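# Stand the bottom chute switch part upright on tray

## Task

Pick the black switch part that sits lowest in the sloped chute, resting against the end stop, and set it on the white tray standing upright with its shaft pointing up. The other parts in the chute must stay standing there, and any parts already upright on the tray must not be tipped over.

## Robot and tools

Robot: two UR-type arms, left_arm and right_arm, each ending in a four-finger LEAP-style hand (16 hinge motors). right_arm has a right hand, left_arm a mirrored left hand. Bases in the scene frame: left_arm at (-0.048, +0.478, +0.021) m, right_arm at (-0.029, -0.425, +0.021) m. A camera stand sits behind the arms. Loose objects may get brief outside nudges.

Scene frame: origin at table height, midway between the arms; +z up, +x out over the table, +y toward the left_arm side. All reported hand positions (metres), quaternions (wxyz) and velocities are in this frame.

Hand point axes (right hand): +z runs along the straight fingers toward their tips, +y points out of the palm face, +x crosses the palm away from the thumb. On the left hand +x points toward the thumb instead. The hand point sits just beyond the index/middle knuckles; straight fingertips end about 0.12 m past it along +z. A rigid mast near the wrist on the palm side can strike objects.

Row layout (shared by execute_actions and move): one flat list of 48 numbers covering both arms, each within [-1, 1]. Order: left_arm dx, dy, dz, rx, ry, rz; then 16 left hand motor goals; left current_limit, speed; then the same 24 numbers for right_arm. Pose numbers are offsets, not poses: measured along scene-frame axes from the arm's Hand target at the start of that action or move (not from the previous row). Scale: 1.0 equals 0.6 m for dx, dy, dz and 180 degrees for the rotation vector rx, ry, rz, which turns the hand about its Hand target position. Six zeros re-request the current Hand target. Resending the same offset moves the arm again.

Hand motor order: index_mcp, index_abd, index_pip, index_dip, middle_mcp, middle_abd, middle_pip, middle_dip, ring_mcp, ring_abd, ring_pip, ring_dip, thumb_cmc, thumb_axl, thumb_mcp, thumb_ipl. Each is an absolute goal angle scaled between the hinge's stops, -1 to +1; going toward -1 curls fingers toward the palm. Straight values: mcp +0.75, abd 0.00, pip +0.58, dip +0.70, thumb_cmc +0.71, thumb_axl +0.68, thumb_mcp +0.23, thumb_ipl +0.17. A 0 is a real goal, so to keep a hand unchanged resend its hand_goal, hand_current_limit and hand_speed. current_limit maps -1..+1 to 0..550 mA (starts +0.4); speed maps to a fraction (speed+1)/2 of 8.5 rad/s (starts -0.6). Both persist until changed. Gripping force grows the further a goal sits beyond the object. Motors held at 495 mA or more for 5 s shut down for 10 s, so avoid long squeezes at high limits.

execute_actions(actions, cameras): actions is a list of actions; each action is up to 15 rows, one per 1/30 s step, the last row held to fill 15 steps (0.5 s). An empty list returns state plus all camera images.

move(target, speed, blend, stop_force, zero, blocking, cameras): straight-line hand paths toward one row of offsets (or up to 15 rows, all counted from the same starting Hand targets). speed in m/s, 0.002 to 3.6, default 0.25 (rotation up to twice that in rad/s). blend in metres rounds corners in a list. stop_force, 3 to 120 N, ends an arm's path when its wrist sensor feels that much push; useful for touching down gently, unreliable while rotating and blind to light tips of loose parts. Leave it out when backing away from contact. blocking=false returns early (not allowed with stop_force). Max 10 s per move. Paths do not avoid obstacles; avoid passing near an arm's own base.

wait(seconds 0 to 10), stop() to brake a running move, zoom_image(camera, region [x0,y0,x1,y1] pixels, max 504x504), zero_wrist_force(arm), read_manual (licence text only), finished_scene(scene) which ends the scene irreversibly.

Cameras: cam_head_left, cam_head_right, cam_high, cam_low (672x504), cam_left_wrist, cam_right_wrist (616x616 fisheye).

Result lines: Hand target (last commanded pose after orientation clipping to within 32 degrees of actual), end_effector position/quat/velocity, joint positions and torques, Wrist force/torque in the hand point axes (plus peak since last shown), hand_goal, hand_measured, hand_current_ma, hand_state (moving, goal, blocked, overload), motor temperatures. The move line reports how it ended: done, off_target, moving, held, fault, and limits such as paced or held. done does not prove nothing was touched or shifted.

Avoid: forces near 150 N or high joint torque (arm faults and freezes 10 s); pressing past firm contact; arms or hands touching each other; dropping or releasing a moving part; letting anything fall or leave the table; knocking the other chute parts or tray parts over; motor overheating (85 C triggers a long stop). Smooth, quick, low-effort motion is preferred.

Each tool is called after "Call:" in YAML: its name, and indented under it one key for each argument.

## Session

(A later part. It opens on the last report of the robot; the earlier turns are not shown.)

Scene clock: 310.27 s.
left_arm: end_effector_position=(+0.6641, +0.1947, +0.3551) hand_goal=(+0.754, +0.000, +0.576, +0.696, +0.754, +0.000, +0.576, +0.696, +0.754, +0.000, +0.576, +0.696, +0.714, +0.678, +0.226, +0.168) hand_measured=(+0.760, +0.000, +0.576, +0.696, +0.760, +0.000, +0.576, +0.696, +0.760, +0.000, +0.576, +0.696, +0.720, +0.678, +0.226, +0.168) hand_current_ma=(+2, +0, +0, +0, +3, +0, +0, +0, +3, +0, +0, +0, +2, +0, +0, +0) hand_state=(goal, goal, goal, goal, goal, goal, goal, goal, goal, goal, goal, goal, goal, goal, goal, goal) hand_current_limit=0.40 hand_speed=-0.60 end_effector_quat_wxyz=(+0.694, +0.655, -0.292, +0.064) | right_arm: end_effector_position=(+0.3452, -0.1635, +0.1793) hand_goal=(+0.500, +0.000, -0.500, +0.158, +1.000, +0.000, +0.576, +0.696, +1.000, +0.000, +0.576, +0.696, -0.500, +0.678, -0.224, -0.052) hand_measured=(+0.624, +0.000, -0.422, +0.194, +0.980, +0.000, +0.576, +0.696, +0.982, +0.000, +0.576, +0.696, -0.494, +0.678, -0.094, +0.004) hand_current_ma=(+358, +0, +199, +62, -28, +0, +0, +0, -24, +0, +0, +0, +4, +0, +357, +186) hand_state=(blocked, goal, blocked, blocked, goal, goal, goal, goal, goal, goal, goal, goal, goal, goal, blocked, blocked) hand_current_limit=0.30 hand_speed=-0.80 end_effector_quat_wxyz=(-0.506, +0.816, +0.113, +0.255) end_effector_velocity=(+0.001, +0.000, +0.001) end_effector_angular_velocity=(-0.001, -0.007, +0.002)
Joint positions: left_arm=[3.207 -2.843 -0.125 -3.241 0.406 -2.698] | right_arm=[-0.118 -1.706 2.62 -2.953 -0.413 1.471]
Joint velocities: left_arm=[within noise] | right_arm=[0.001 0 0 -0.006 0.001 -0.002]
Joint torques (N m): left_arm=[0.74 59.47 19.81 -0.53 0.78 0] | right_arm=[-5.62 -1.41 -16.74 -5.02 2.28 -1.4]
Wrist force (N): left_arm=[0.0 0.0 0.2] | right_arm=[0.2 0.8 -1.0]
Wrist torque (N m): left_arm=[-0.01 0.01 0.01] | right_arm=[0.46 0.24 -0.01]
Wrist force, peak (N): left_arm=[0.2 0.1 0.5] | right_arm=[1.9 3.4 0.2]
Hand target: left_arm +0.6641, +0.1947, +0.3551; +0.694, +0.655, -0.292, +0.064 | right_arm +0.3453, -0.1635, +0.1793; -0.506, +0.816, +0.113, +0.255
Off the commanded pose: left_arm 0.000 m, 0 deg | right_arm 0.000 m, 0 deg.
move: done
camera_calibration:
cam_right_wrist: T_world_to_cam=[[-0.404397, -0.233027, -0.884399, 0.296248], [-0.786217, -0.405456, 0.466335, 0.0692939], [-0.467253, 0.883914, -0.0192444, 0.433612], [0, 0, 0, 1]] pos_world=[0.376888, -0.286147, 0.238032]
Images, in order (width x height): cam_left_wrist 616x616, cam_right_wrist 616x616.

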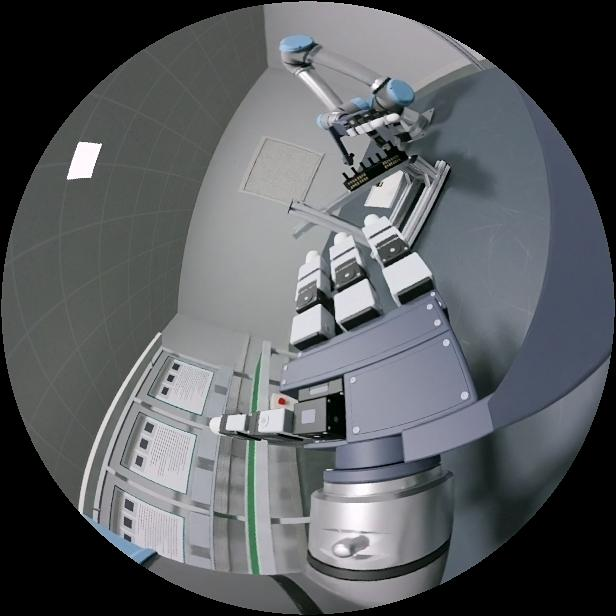

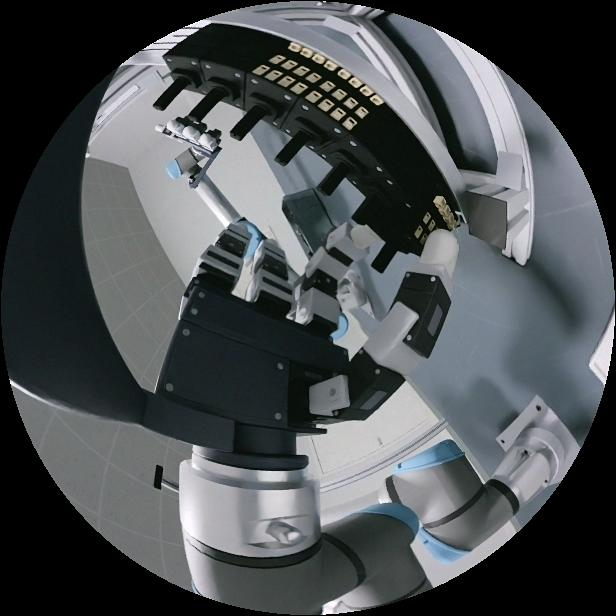

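Call:
move:
  target: [0,0,0,0,0,0,0.754,0,0.576,0.696,0.754,0,0.576,0.696,0.754,0,0.576,0.696,0.714,0.678,0.226,0.168,0.4,-0.6,-0.0352,0.0031,0.0566,0,0,0,0.50,0,-0.50,0.158,1.0,0,0.576,0.696,1.0,0,0.576,0.696,-0.5,0.677,-0.224,-0.053,0.3,-0.8]
  speed: 0.05
  cameras: ["cam_right_wrist","cam_left_wrist","cam_high"]

Call:
zoom_image:
  camera: "cam_right_wrist"
  region: [320, 100, 500, 280]

Call:
zoom_image:
  camera: "cam_left_wrist"
  region: [330, 100, 430, 200]

Call:
zoom_image:
  camera: "cam_high"
  region: [240, 110, 330, 200]

Scene clock: 315.83 s.
left_arm: end_effector_position=(+0.6641, +0.1947, +0.3551) hand_goal=(+0.754, +0.000, +0.576, +0.696, +0.754, +0.000, +0.576, +0.696, +0.754, +0.000, +0.576, +0.696, +0.714, +0.678, +0.226, +0.168) hand_measured=(+0.760, +0.000, +0.576, +0.696, +0.760, +0.000, +0.576, +0.696, +0.760, +0.000, +0.576, +0.696, +0.720, +0.678, +0.226, +0.168) hand_current_ma=(+2, +0, +0, +0, +3, +0, +0, +0, +3, +0, +0, +0, +2, +0, +0, +0) hand_state=(goal, goal, goal, goal, goal, goal, goal, goal, goal, goal, goal, goal, goal, goal, goal, goal) hand_current_limit=0.40 hand_speed=-0.60 end_effector_quat_wxyz=(+0.694, +0.655, -0.292, +0.064) | right_arm: end_effector_position=(+0.3243, -0.1617, +0.2133) hand_goal=(+0.500, +0.000, -0.500, +0.158, +1.000, +0.000, +0.576, +0.696, +1.000, +0.000, +0.576, +0.696, -0.500, +0.678, -0.224, -0.052) hand_measured=(+0.624, +0.000, -0.422, +0.192, +0.980, +0.000, +0.576, +0.696, +0.982, +0.000, +0.576, +0.696, -0.490, +0.684, -0.094, +0.004) hand_current_ma=(+358, +0, +199, +61, -28, +0, +0, +0, -24, +0, +0, +0, +10, +7, +357, +186) hand_state=(blocked, goal, blocked, blocked, goal, goal, goal, goal, goal, goal, goal, goal, goal, goal, blocked, blocked) hand_current_limit=0.30 hand_speed=-0.80 end_effector_quat_wxyz=(-0.506, +0.816, +0.113, +0.255)
Joint positions: left_arm=[3.207 -2.843 -0.125 -3.241 0.406 -2.698] | right_arm=[-0.122 -1.895 2.612 -2.748 -0.411 1.462]
Joint torques (N m): left_arm=[0.64 59.08 19.98 -0.49 0.75 0.08] | right_arm=[-1.91 -5 -16.08 -5.15 2.37 1.18]
Wrist force (N): left_arm=[0.2 0.0 0.3] | right_arm=[-0.8 1.2 -0.2]
Wrist torque (N m): left_arm=[-0.03 -0.03 0.03] | right_arm=[0.38 0.24 -0.03]
Wrist force, peak (N): left_arm=[0.1 0.3 0.5] | right_arm=[0.1 2.8 0.2]
Hand target: left_arm +0.6641, +0.1947, +0.3551; +0.694, +0.655, -0.292, +0.064 | right_arm +0.3242, -0.1617, +0.2133; -0.506, +0.816, +0.113, +0.255
Off the commanded pose: left_arm 0.000 m, 0 deg | right_arm 0.000 m, 0 deg.
move: done
camera_calibration:
cam_right_wrist: T_world_to_cam=[[-0.404002, -0.233125, -0.884553, 0.318142], [-0.786424, -0.405407, 0.466029, 0.0378684], [-0.467247, 0.883911, -0.0195502, 0.422854], [0, 0, 0, 1]] pos_world=[0.355888, -0.284247, 0.272032]
Images, in order (width x height): cam_high 672x504, cam_left_wrist 616x616, cam_right_wrist 616x616.

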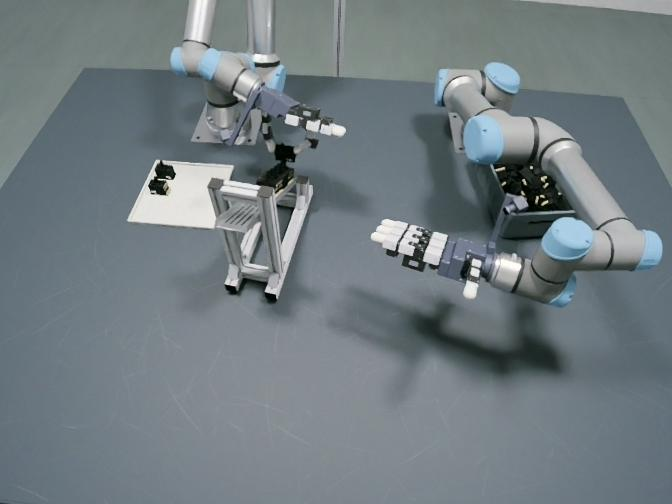

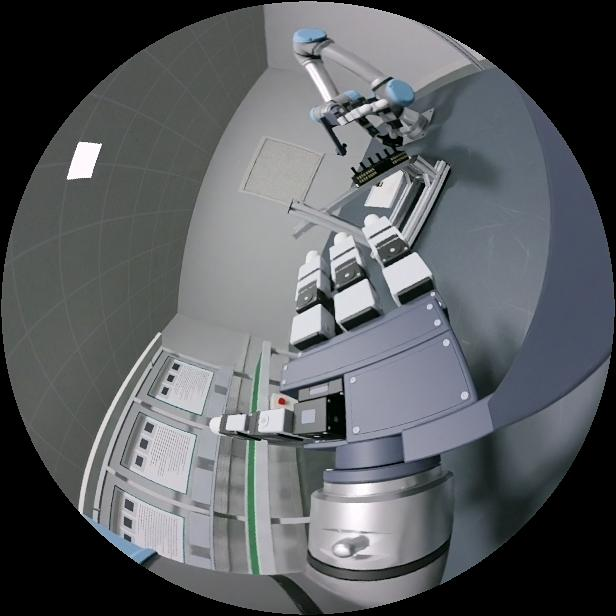

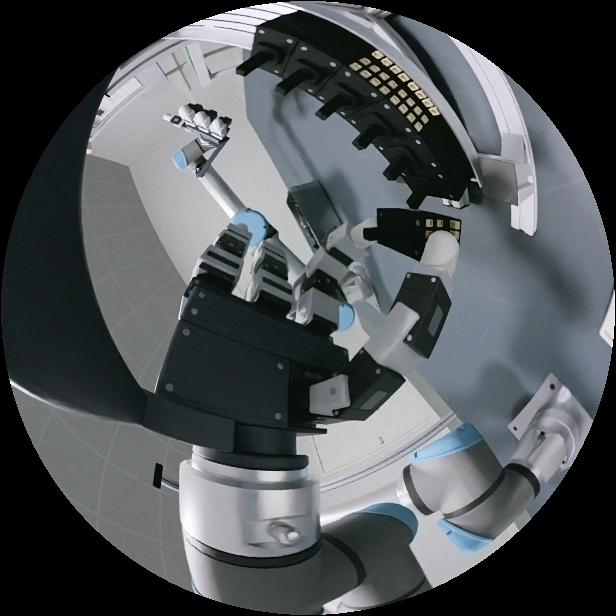

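Scaled by 2.800 from the camera's 616x616 image, which has a finer 880x880 frame.

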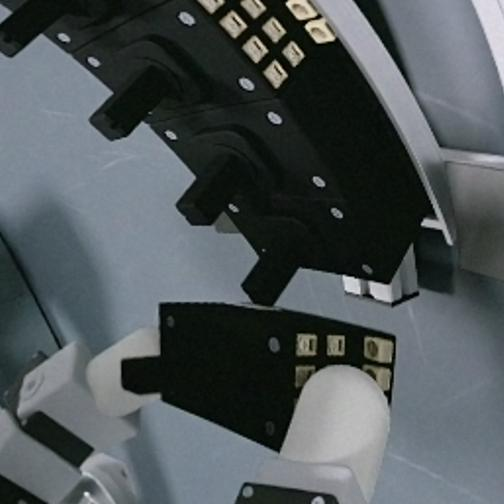

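Scaled by 5.040 from the camera's 616x616 image, which has a finer 880x880 frame.

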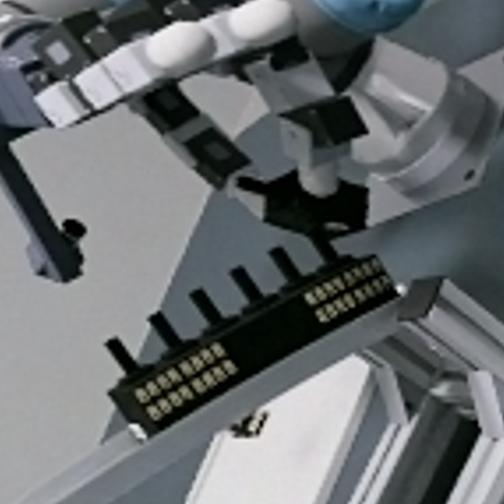

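Scaled by 5.600 from the camera's 672x504 image, which has a finer 960x720 frame.

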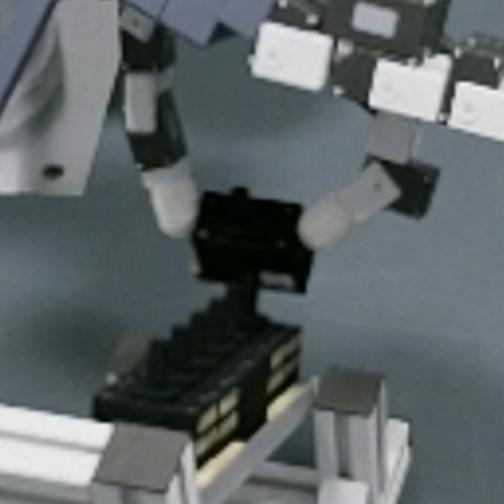

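Call:
move:
  target: [0,0,0,0,0,0,0.754,0,0.576,0.696,0.754,0,0.576,0.696,0.754,0,0.576,0.696,0.714,0.678,0.226,0.168,0.4,-0.6,-0.032,-0.0055,0.1445,0,0,0,0.50,0,-0.50,0.158,1.0,0,0.576,0.696,1.0,0,0.576,0.696,-0.5,0.677,-0.224,-0.053,0.3,-0.8]
  speed: 0.06
  cameras: ["cam_right_wrist","cam_left_wrist","cam_high","cam_low"]

Call:
zoom_image:
  camera: "cam_right_wrist"
  region: [320, 100, 500, 280]

Call:
zoom_image:
  camera: "cam_left_wrist"
  region: [310, 90, 430, 210]

Call:
zoom_image:
  camera: "cam_high"
  region: [230, 90, 330, 190]

Call:
zoom_image:
  camera: "cam_low"
  region: [280, 120, 420, 260]

Scene clock: 344.87 s.
left_arm: end_effector_position=(+0.6641, +0.1947, +0.3551) hand_goal=(+0.754, +0.000, +0.576, +0.696, +0.754, +0.000, +0.576, +0.696, +0.754, +0.000, +0.576, +0.696, +0.714, +0.678, +0.226, +0.168) hand_measured=(+0.760, +0.000, +0.576, +0.696, +0.760, +0.000, +0.576, +0.696, +0.760, +0.000, +0.576, +0.696, +0.720, +0.678, +0.226, +0.168) hand_current_ma=(+2, +0, +0, +0, +3, +0, +0, +0, +3, +0, +0, +0, +2, +0, +0, +0) hand_state=(goal, goal, goal, goal, goal, goal, goal, goal, goal, goal, goal, goal, goal, goal, goal, goal) hand_current_limit=0.40 hand_speed=-0.60 end_effector_quat_wxyz=(+0.694, +0.655, -0.292, +0.064) | right_arm: end_effector_position=(+0.3051, -0.1650, +0.3001) hand_goal=(+0.500, +0.000, -0.500, +0.158, +1.000, +0.000, +0.576, +0.696, +1.000, +0.000, +0.576, +0.696, -0.500, +0.678, -0.224, -0.052) hand_measured=(+0.624, +0.000, -0.422, +0.192, +0.980, +0.000, +0.576, +0.696, +0.982, +0.000, +0.576, +0.696, -0.490, +0.684, -0.094, +0.004) hand_current_ma=(+358, +0, +199, +61, -28, +0, +0, +0, -24, +0, +0, +0, +10, +7, +357, +186) hand_state=(blocked, goal, blocked, blocked, goal, goal, goal, goal, goal, goal, goal, goal, goal, goal, blocked, blocked) hand_current_limit=0.30 hand_speed=-0.80 end_effector_quat_wxyz=(-0.506, +0.816, +0.113, +0.255)
Joint positions: left_arm=[3.207 -2.843 -0.125 -3.241 0.406 -2.698] | right_arm=[-0.148 -2.168 2.464 -2.273 -0.4 1.402]
Joint torques (N m): left_arm=[0.96 58.88 18.91 -0.58 1.01 0] | right_arm=[0.13 7.78 -10.49 -5.27 2.31 1.75]
Wrist force (N): left_arm=[0.3 -0.2 0.2] | right_arm=[-0.8 1.6 -0.5]
Wrist torque (N m): left_arm=[-0.05 -0.03 0.03] | right_arm=[0.44 0.25 -0.04]
Wrist force, peak (N): left_arm=[0.5 -0.3 0.4] | right_arm=[-1.4 2.1 0.2]
Hand target: left_arm +0.6641, +0.1947, +0.3551; +0.694, +0.655, -0.292, +0.064 | right_arm +0.3050, -0.1650, +0.3000; -0.506, +0.816, +0.113, +0.255
Off the commanded pose: left_arm 0.000 m, 0 deg | right_arm 0.000 m, 0 deg.
move: done
camera_calibration:
cam_right_wrist: T_world_to_cam=[[-0.403933, -0.233091, -0.884594, 0.386396], [-0.78646, -0.405426, 0.465951, -0.0189856], [-0.467246, 0.883911, -0.0195517, 0.418498], [0, 0, 0, 1]] pos_world=[0.336688, -0.287547, 0.358832]
Images, in order (width x height): cam_high 672x504, cam_low 672x504, cam_left_wrist 616x616, cam_right_wrist 616x616.

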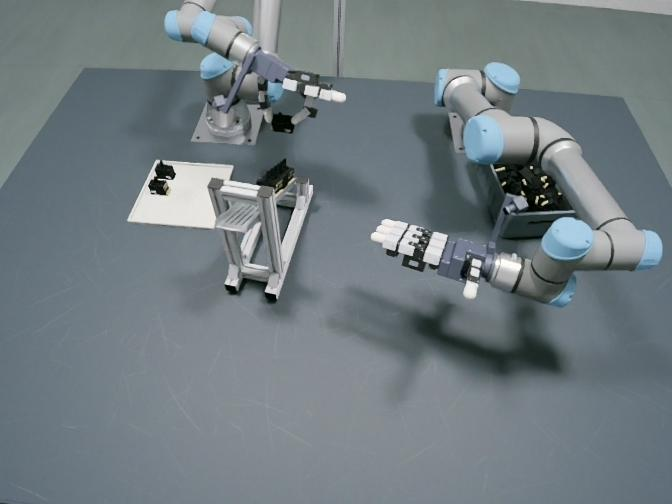

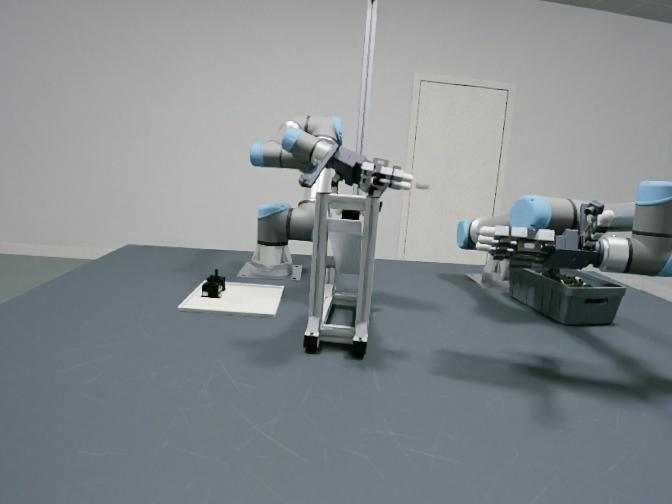

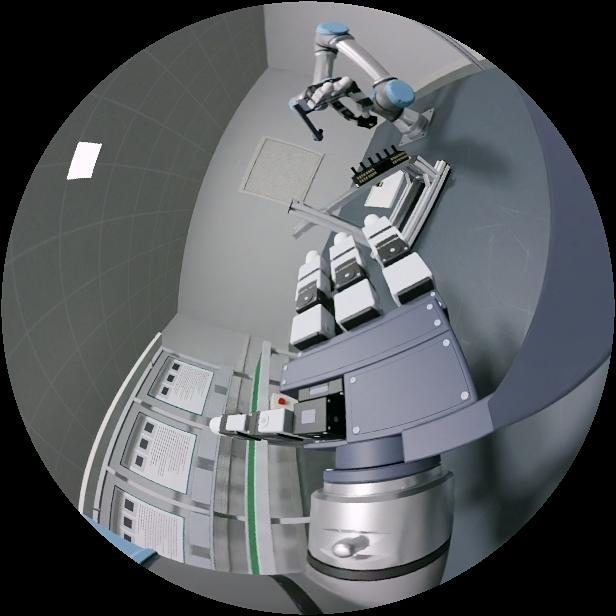

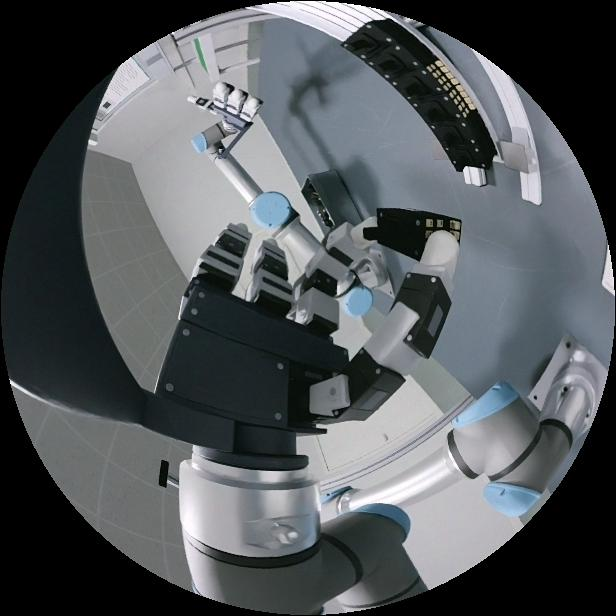

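Scaled by 2.800 from the camera's 616x616 image, which has a finer 880x880 frame.

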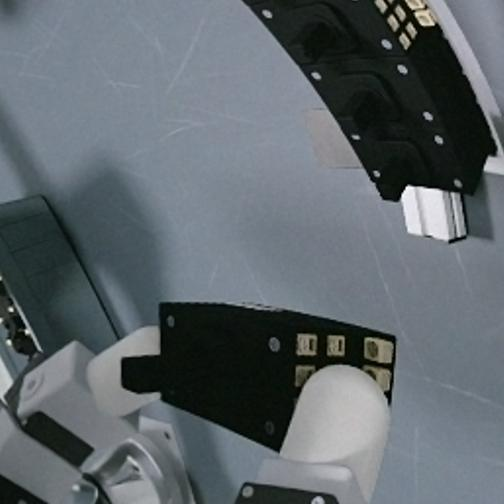

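Scaled by 4.200 from the camera's 616x616 image, which has a finer 880x880 frame.

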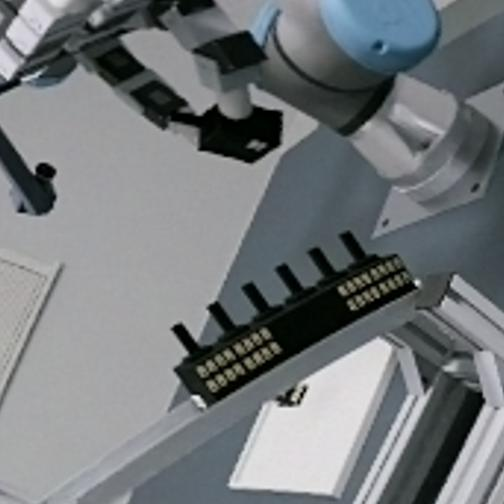

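Scaled by 5.040 from the camera's 672x504 image, which has a finer 960x720 frame.

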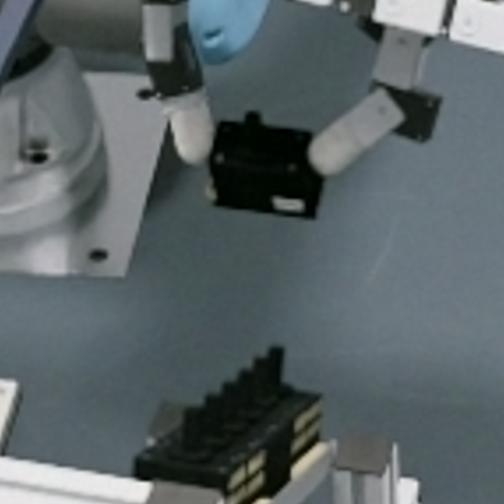

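Scaled by 3.600 from the camera's 672x504 image, which has a finer 960x720 frame.

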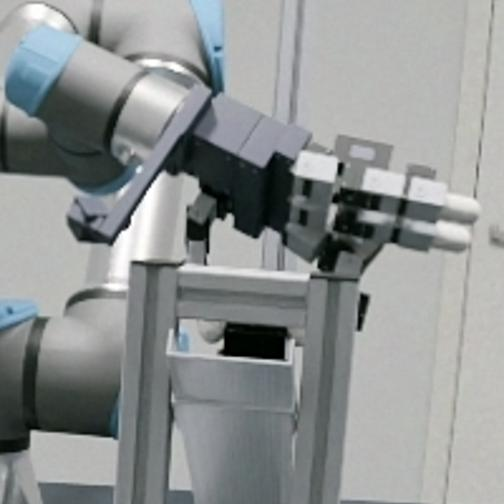

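Call:
move:
  target:
    - [0,0,0,0,0,0,0.754,0,0.576,0.696,0.754,0,0.576,0.696,0.754,0,0.576,0.696,0.714,0.678,0.226,0.168,0.4,-0.6,0.058,-0.275,-0.033,-0.0036,-0.0415,0,0.50,0,-0.50,0.158,1.0,0,0.576,0.696,1.0,0,0.576,0.696,-0.5,0.677,-0.224,-0.053,0.3,-0.8]
    - [0,0,0,0,0,0,0.754,0,0.576,0.696,0.754,0,0.576,0.696,0.754,0,0.576,0.696,0.714,0.678,0.226,0.168,0.4,-0.6,0.15,-0.46,-0.2167,-0.0073,-0.083,0,0.50,0,-0.50,0.158,1.0,0,0.576,0.696,1.0,0,0.576,0.696,-0.5,0.677,-0.224,-0.053,0.3,-0.8]
  speed: 0.12
  blend: [0.04,0]
  cameras: ["all"]

Call:
zoom_image:
  camera: "cam_right_wrist"
  region: [320, 100, 500, 280]

Call:
zoom_image:
  camera: "cam_high"
  region: [120, 80, 280, 240]

Call:
zoom_image:
  camera: "cam_low"
  region: [170, 180, 310, 320]

Call:
zoom_image:
  camera: "cam_head_left"
  region: [430, 280, 590, 420]

Scene clock: 372.30 s.
left_arm: end_effector_position=(+0.6641, +0.1947, +0.3551) hand_goal=(+0.754, +0.000, +0.576, +0.696, +0.754, +0.000, +0.576, +0.696, +0.754, +0.000, +0.576, +0.696, +0.714, +0.678, +0.226, +0.168) hand_measured=(+0.760, +0.000, +0.576, +0.696, +0.760, +0.000, +0.576, +0.696, +0.760, +0.000, +0.576, +0.696, +0.720, +0.678, +0.226, +0.168) hand_current_ma=(+2, +0, +0, +0, +3, +0, +0, +0, +3, +0, +0, +0, +2, +0, +0, +0) hand_state=(goal, goal, goal, goal, goal, goal, goal, goal, goal, goal, goal, goal, goal, goal, goal, goal) hand_current_limit=0.40 hand_speed=-0.60 end_effector_quat_wxyz=(+0.694, +0.655, -0.292, +0.064) | right_arm: end_effector_position=(+0.3950, -0.4410, +0.1700) hand_goal=(+0.500, +0.000, -0.500, +0.158, +1.000, +0.000, +0.576, +0.696, +1.000, +0.000, +0.576, +0.696, -0.500, +0.678, -0.224, -0.052) hand_measured=(+0.624, +0.000, -0.422, +0.192, +0.982, +0.000, +0.576, +0.696, +0.984, +0.000, +0.576, +0.696, -0.490, +0.684, -0.094, +0.004) hand_current_ma=(+357, +0, +199, +61, -25, +0, +0, +0, -22, +0, +0, +0, +10, +7, +357, +186) hand_state=(blocked, goal, blocked, blocked, goal, goal, goal, goal, goal, goal, goal, goal, goal, goal, blocked, blocked) hand_current_limit=0.30 hand_speed=-0.80 end_effector_quat_wxyz=(-0.478, +0.782, +0.181, +0.358)
Joint positions: left_arm=[3.207 -2.843 -0.125 -3.241 0.406 -2.698] | right_arm=[-0.918 -1.714 2.289 -1.121 -0.588 -0.402]
Joint torques (N m): left_arm=[1.25 58.38 19.37 -0.48 1.08 0.16] | right_arm=[4.42 -5.12 -15.36 0.68 2.17 0.47]
Wrist force (N): left_arm=[0.2 -0.2 0.2] | right_arm=[-0.3 1.2 0.4]
Wrist torque (N m): left_arm=[-0.04 -0.01 0.02] | right_arm=[0.29 0.19 -0.02]
Wrist force, peak (N): left_arm=[0.4 0.0 0.6] | right_arm=[-0.9 2.3 0.0]
Hand target: left_arm +0.6641, +0.1947, +0.3551; +0.694, +0.655, -0.292, +0.064 | right_arm +0.3950, -0.4410, +0.1700; -0.478, +0.782, +0.181, +0.358
Off the commanded pose: left_arm 0.000 m, 0 deg | right_arm 0.000 m, 0 deg.
move: done
camera_calibration:
cam_right_wrist: T_world_to_cam=[[-0.163353, -0.25431, -0.953227, 0.150607], [-0.881095, -0.397065, 0.256925, 0.0770448], [-0.443832, 0.881853, -0.15921, 0.715562], [0, 0, 0, 1]] pos_world=[0.410075, -0.562128, 0.237693]

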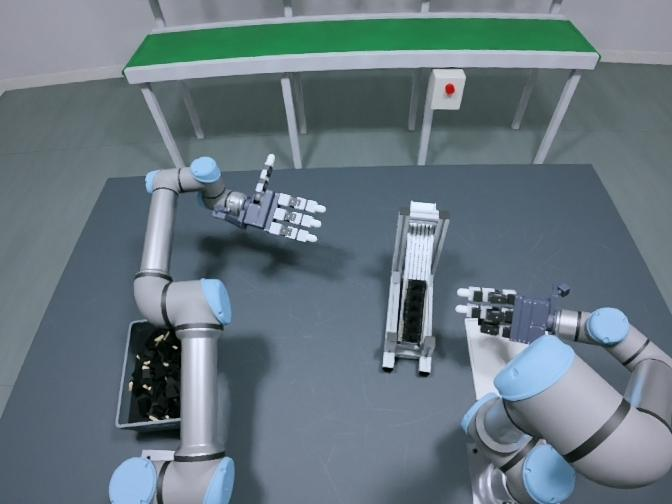

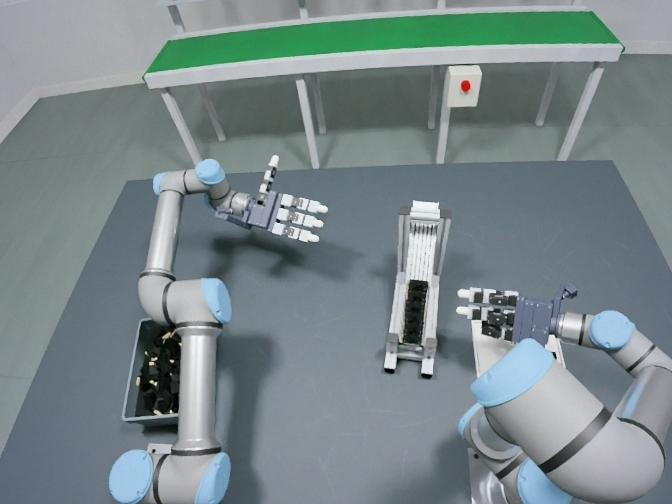

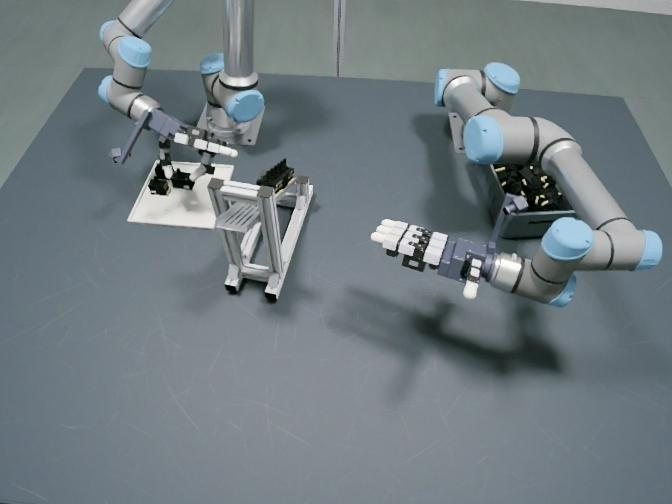

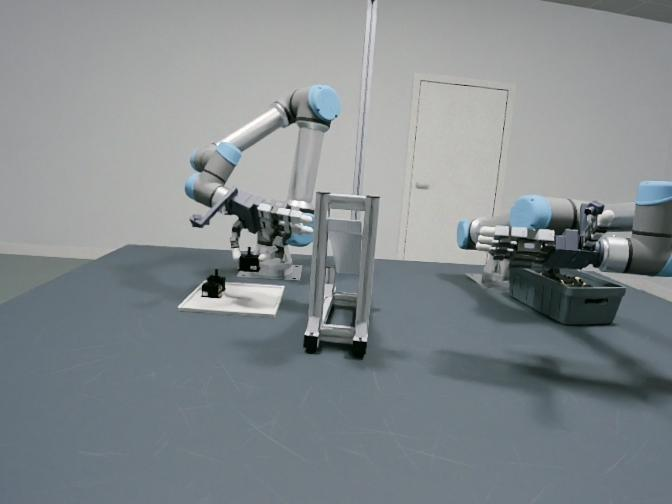

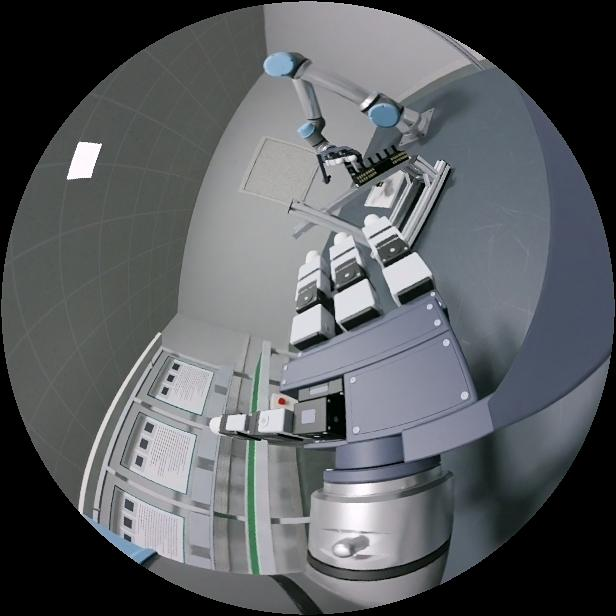

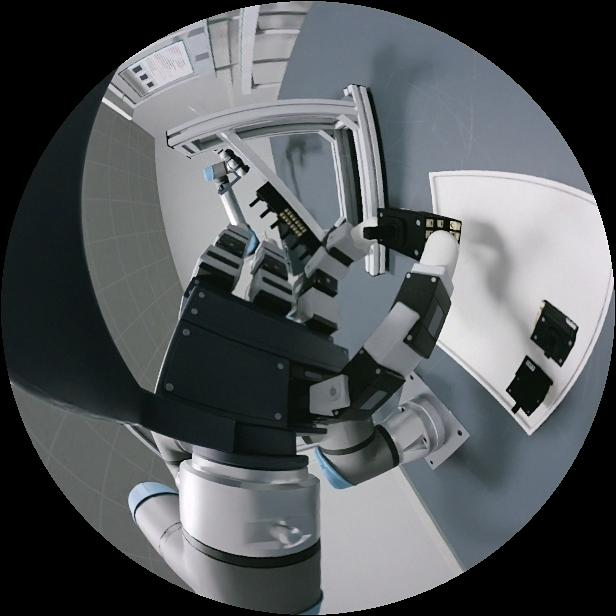

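Scaled by 2.800 from the camera's 616x616 image, which has a finer 880x880 frame.

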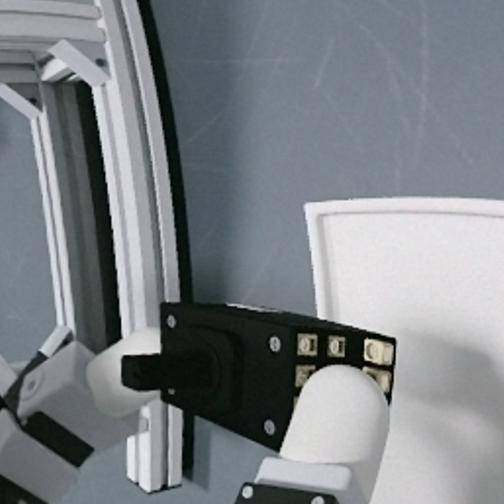

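Scaled by 3.150 from the camera's 672x504 image, which has a finer 960x720 frame.

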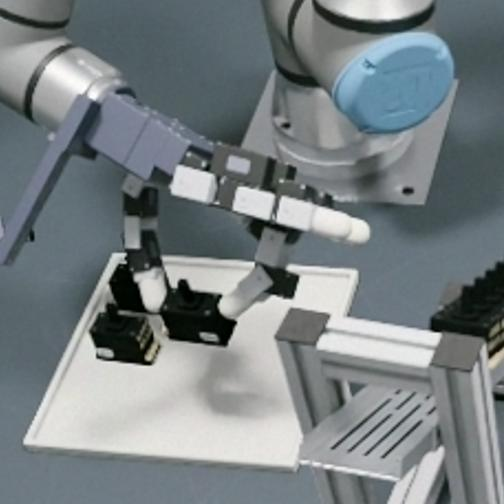

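Scaled by 3.600 from the camera's 672x504 image, which has a finer 960x720 frame.

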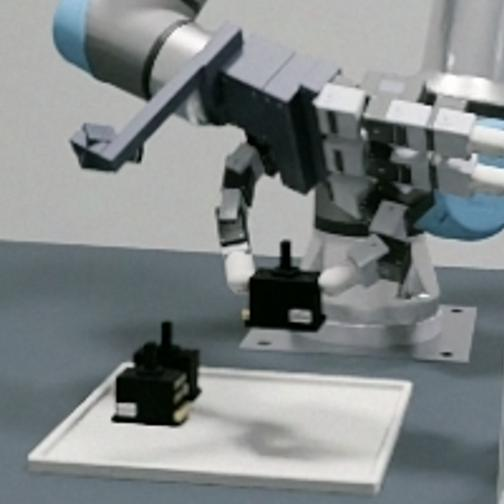

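Scaled by 3.150 from the camera's 672x504 image, which has a finer 960x720 frame.

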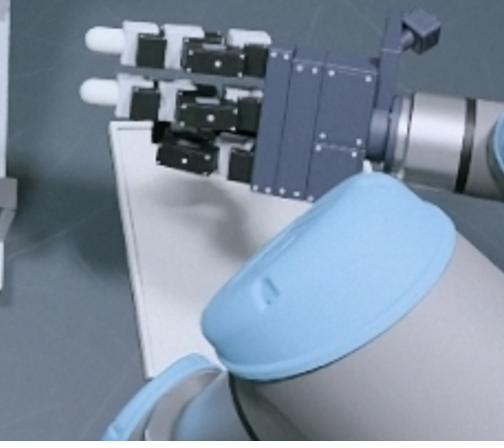

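Call:
move:
  target: [0,0,0,0,0,0,0.754,0,0.576,0.696,0.754,0,0.576,0.696,0.754,0,0.576,0.696,0.714,0.678,0.226,0.168,0.4,-0.6,0,0,-0.1417,0,0,0,0.50,0,-0.50,0.158,1.0,0,0.576,0.696,1.0,0,0.576,0.696,-0.5,0.677,-0.224,-0.053,0.3,-0.8]
  speed: 0.1
  cameras: ["cam_low","cam_high","cam_right_wrist"]

Call:
zoom_image:
  camera: "cam_low"
  region: [180, 210, 300, 330]

Call:
zoom_image:
  camera: "cam_high"
  region: [130, 130, 250, 250]

Call:
zoom_image:
  camera: "cam_right_wrist"
  region: [340, 140, 500, 300]

Scene clock: 379.63 s.
left_arm: end_effector_position=(+0.6641, +0.1947, +0.3551) hand_goal=(+0.754, +0.000, +0.576, +0.696, +0.754, +0.000, +0.576, +0.696, +0.754, +0.000, +0.576, +0.696, +0.714, +0.678, +0.226, +0.168) hand_measured=(+0.760, +0.000, +0.576, +0.696, +0.760, +0.000, +0.576, +0.696, +0.760, +0.000, +0.576, +0.696, +0.720, +0.678, +0.226, +0.168) hand_current_ma=(+2, +0, +0, +0, +3, +0, +0, +0, +3, +0, +0, +0, +2, +0, +0, +0) hand_state=(goal, goal, goal, goal, goal, goal, goal, goal, goal, goal, goal, goal, goal, goal, goal, goal) hand_current_limit=0.40 hand_speed=-0.60 end_effector_quat_wxyz=(+0.694, +0.655, -0.292, +0.064) | right_arm: end_effector_position=(+0.3950, -0.4410, +0.0850) hand_goal=(+0.500, +0.000, -0.500, +0.158, +1.000, +0.000, +0.576, +0.696, +1.000, +0.000, +0.576, +0.696, -0.500, +0.678, -0.224, -0.052) hand_measured=(+0.624, +0.000, -0.422, +0.192, +0.984, +0.000, +0.576, +0.696, +0.984, +0.000, +0.576, +0.696, -0.490, +0.684, -0.094, +0.004) hand_current_ma=(+357, +0, +199, +61, -23, +0, +0, +0, -20, +0, +0, +0, +10, +7, +358, +186) hand_state=(blocked, goal, blocked, blocked, goal, goal, goal, goal, goal, goal, goal, goal, goal, goal, blocked, blocked) hand_current_limit=0.30 hand_speed=-0.80 end_effector_quat_wxyz=(-0.478, +0.782, +0.181, +0.358)
Joint positions: left_arm=[3.207 -2.843 -0.125 -3.241 0.406 -2.698] | right_arm=[-0.918 -1.526 2.407 -1.426 -0.588 -0.402]
Joint torques (N m): left_arm=[1.23 58.42 18.89 -0.57 1.07 0.2] | right_arm=[7.89 -11.36 -21.02 -0.52 1.73 -0.52]
Wrist force (N): left_arm=[0.1 -0.1 0.1] | right_arm=[-0.6 1.1 0.0]
Wrist torque (N m): left_arm=[-0.03 0.00 0.02] | right_arm=[0.31 0.24 -0.06]
Wrist force, peak (N): left_arm=[0.4 0.0 0.5] | right_arm=[-1.4 1.9 0.4]
Hand target: left_arm +0.6641, +0.1947, +0.3551; +0.694, +0.655, -0.292, +0.064 | right_arm +0.3950, -0.4410, +0.0850; -0.478, +0.782, +0.181, +0.358
Off the commanded pose: left_arm 0.000 m, 0 deg | right_arm 0.000 m, 0 deg.
move: done
camera_calibration:
cam_right_wrist: T_world_to_cam=[[-0.163513, -0.254027, -0.953275, 0.0697283], [-0.881115, -0.397017, 0.256932, 0.098895], [-0.443734, 0.881957, -0.15891, 0.701853], [0, 0, 0, 1]] pos_world=[0.409975, -0.562028, 0.152593]
Images, in order (width x height): cam_high 672x504, cam_low 672x504, cam_right_wrist 616x616.

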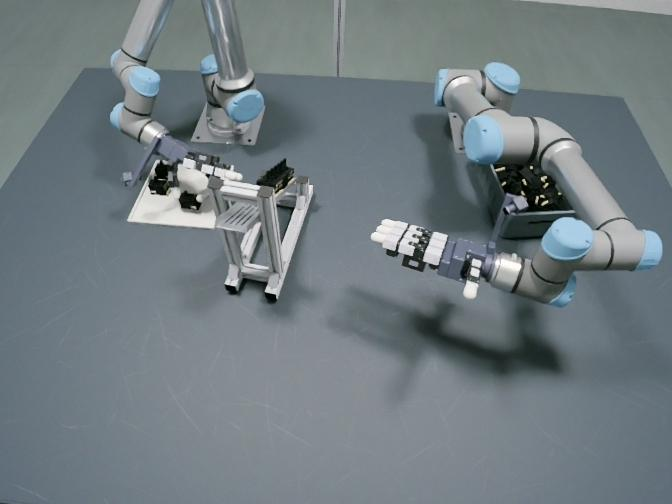

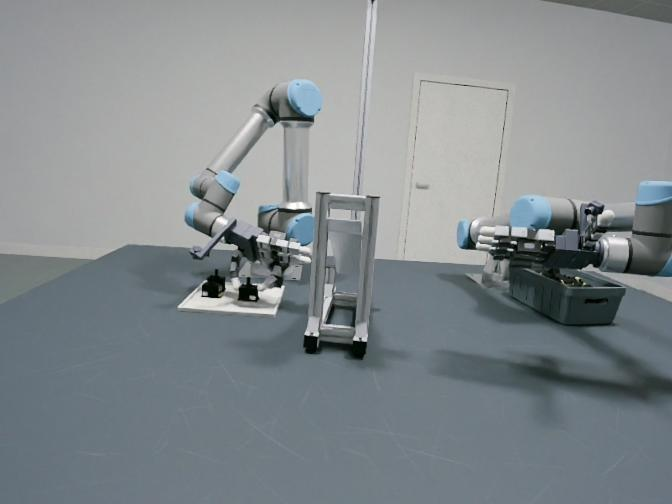

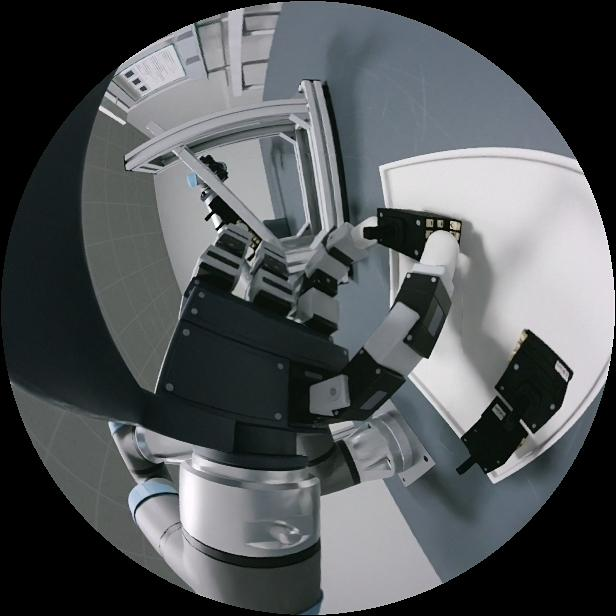

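Scaled by 4.200 from the camera's 672x504 image, which has a finer 960x720 frame.

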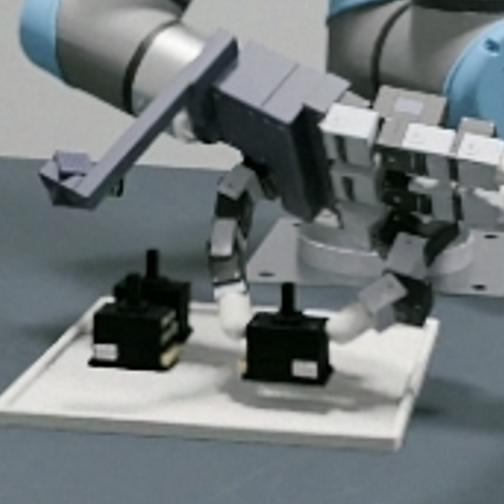

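Scaled by 4.200 from the camera's 672x504 image, which has a finer 960x720 frame.

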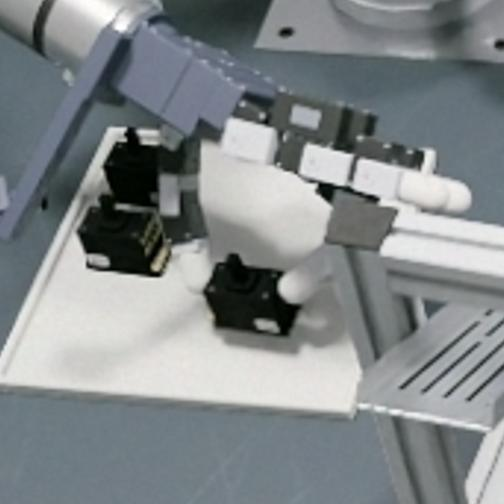

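Scaled by 3.150 from the camera's 616x616 image, which has a finer 880x880 frame.

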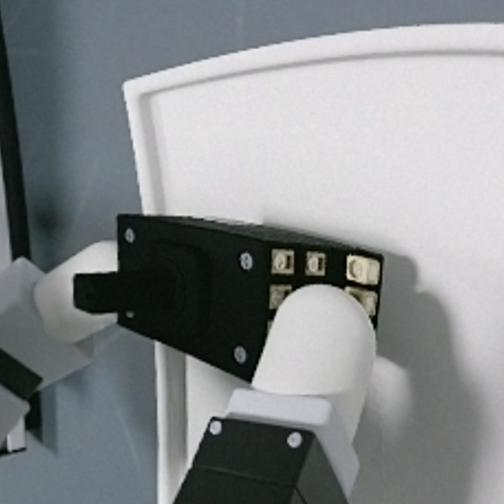

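Call:
move:
  target: [0,0,0,0,0,0,0.754,0,0.576,0.696,0.754,0,0.576,0.696,0.754,0,0.576,0.696,0.714,0.678,0.226,0.168,0.4,-0.6,0,0,-0.035,0,0,0,0.50,0,-0.50,0.158,1.0,0,0.576,0.696,1.0,0,0.576,0.696,-0.5,0.677,-0.224,-0.053,0.3,-0.8]
  speed: 0.015
  stop_force: 3
  cameras: ["cam_low","cam_high","cam_right_wrist"]

Call:
zoom_image:
  camera: "cam_low"
  region: [180, 210, 300, 330]

Call:
zoom_image:
  camera: "cam_right_wrist"
  region: [340, 140, 500, 300]

Scene clock: 387.20 s.
left_arm: end_effector_position=(+0.6641, +0.1947, +0.3551) hand_goal=(+0.754, +0.000, +0.576, +0.696, +0.754, +0.000, +0.576, +0.696, +0.754, +0.000, +0.576, +0.696, +0.714, +0.678, +0.226, +0.168) hand_measured=(+0.760, +0.000, +0.576, +0.696, +0.760, +0.000, +0.576, +0.696, +0.760, +0.000, +0.576, +0.696, +0.720, +0.678, +0.226, +0.168) hand_current_ma=(+2, +0, +0, +0, +3, +0, +0, +0, +3, +0, +0, +0, +2, +0, +0, +0) hand_state=(goal, goal, goal, goal, goal, goal, goal, goal, goal, goal, goal, goal, goal, goal, goal, goal) hand_current_limit=0.40 hand_speed=-0.60 end_effector_quat_wxyz=(+0.694, +0.655, -0.292, +0.064) | right_arm: end_effector_position=(+0.3950, -0.4410, +0.0642) hand_goal=(+0.500, +0.000, -0.500, +0.158, +1.000, +0.000, +0.576, +0.696, +1.000, +0.000, +0.576, +0.696, -0.500, +0.678, -0.224, -0.052) hand_measured=(+0.624, +0.000, -0.422, +0.186, +0.984, +0.000, +0.576, +0.696, +0.984, +0.000, +0.576, +0.696, -0.500, +0.678, -0.094, +0.004) hand_current_ma=(+358, +0, +196, +45, -23, +0, +0, +0, -20, +0, +0, +0, +0, +0, +357, +186) hand_state=(blocked, goal, blocked, blocked, goal, goal, goal, goal, goal, goal, goal, goal, goal, goal, blocked, blocked) hand_current_limit=0.30 hand_speed=-0.80 end_effector_quat_wxyz=(-0.478, +0.782, +0.181, +0.358)
Joint positions: left_arm=[3.207 -2.843 -0.125 -3.241 0.406 -2.698] | right_arm=[-0.918 -1.468 2.428 -1.506 -0.588 -0.402]
Joint torques (N m): left_arm=[0.49 57.57 19.47 -0.35 1.19 0.16] | right_arm=[-2.92 -24.85 -20.51 2.21 -0.04 -1.87]
Wrist force (N): left_arm=[0.3 0.0 0.4] | right_arm=[-0.3 0.9 0.0]
Wrist torque (N m): left_arm=[-0.04 -0.02 0.03] | right_arm=[0.33 0.24 -0.06]
Wrist force, peak (N): left_arm=[0.6 0.0 -0.1] | right_arm=[2.0 -1.1 -0.7]
Hand target: left_arm +0.6641, +0.1947, +0.3551; +0.694, +0.655, -0.292, +0.064 | right_arm +0.3950, -0.4410, +0.0642; -0.478, +0.782, +0.181, +0.358
Off the commanded pose: left_arm 0.000 m, 0 deg | right_arm 0.000 m, 0 deg.
move: contact (right_arm)
camera_calibration:
cam_right_wrist: T_world_to_cam=[[-0.163305, -0.254186, -0.953269, 0.0497159], [-0.881101, -0.397113, 0.25683, 0.104241], [-0.443838, 0.881868, -0.159114, 0.698699], [0, 0, 0, 1]] pos_world=[0.410075, -0.562128, 0.131793]
Images, in order (width x height): cam_high 672x504, cam_low 672x504, cam_right_wrist 616x616.

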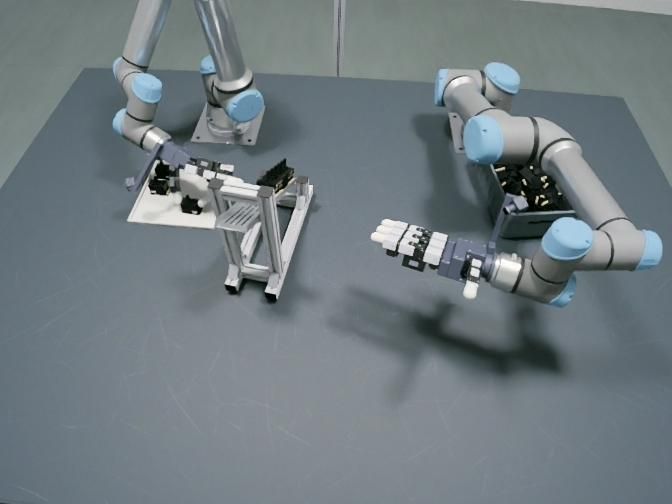

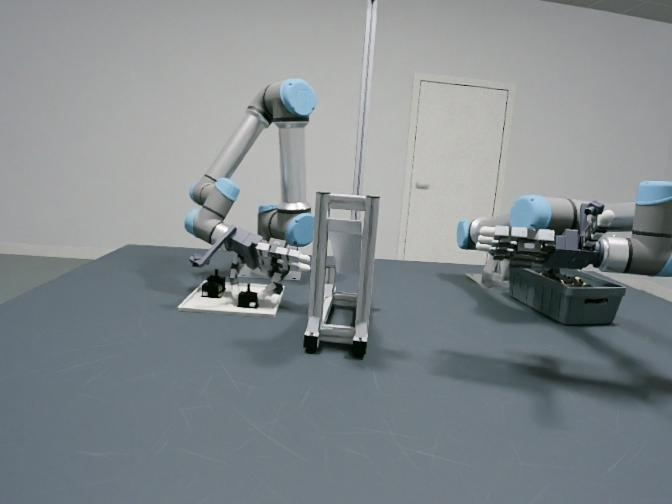

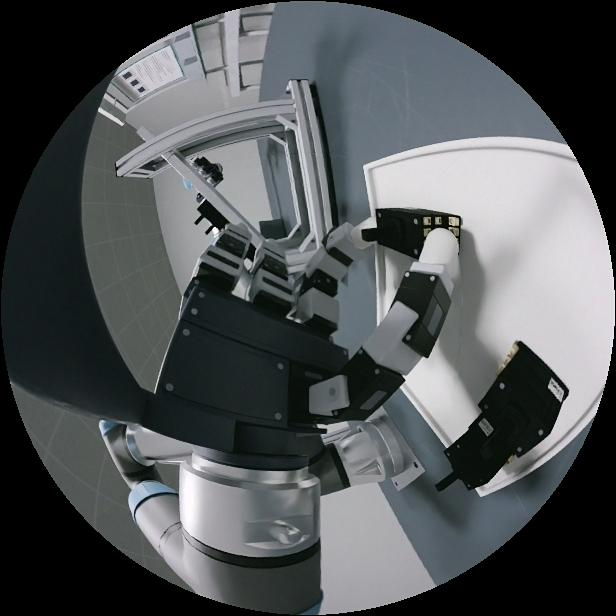

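Scaled by 4.200 from the camera's 672x504 image, which has a finer 960x720 frame.

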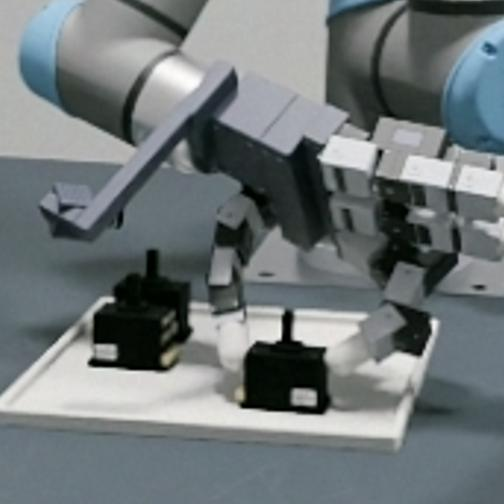

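Scaled by 3.150 from the camera's 616x616 image, which has a finer 880x880 frame.

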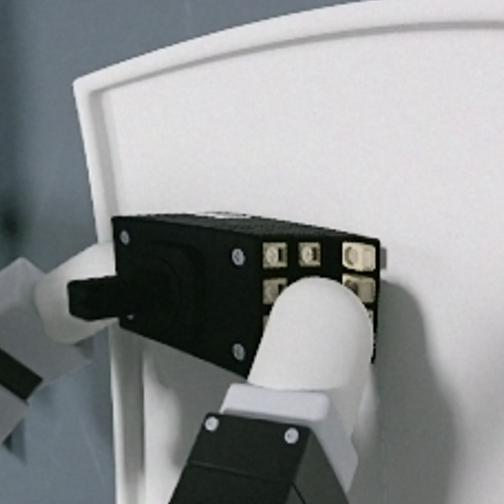

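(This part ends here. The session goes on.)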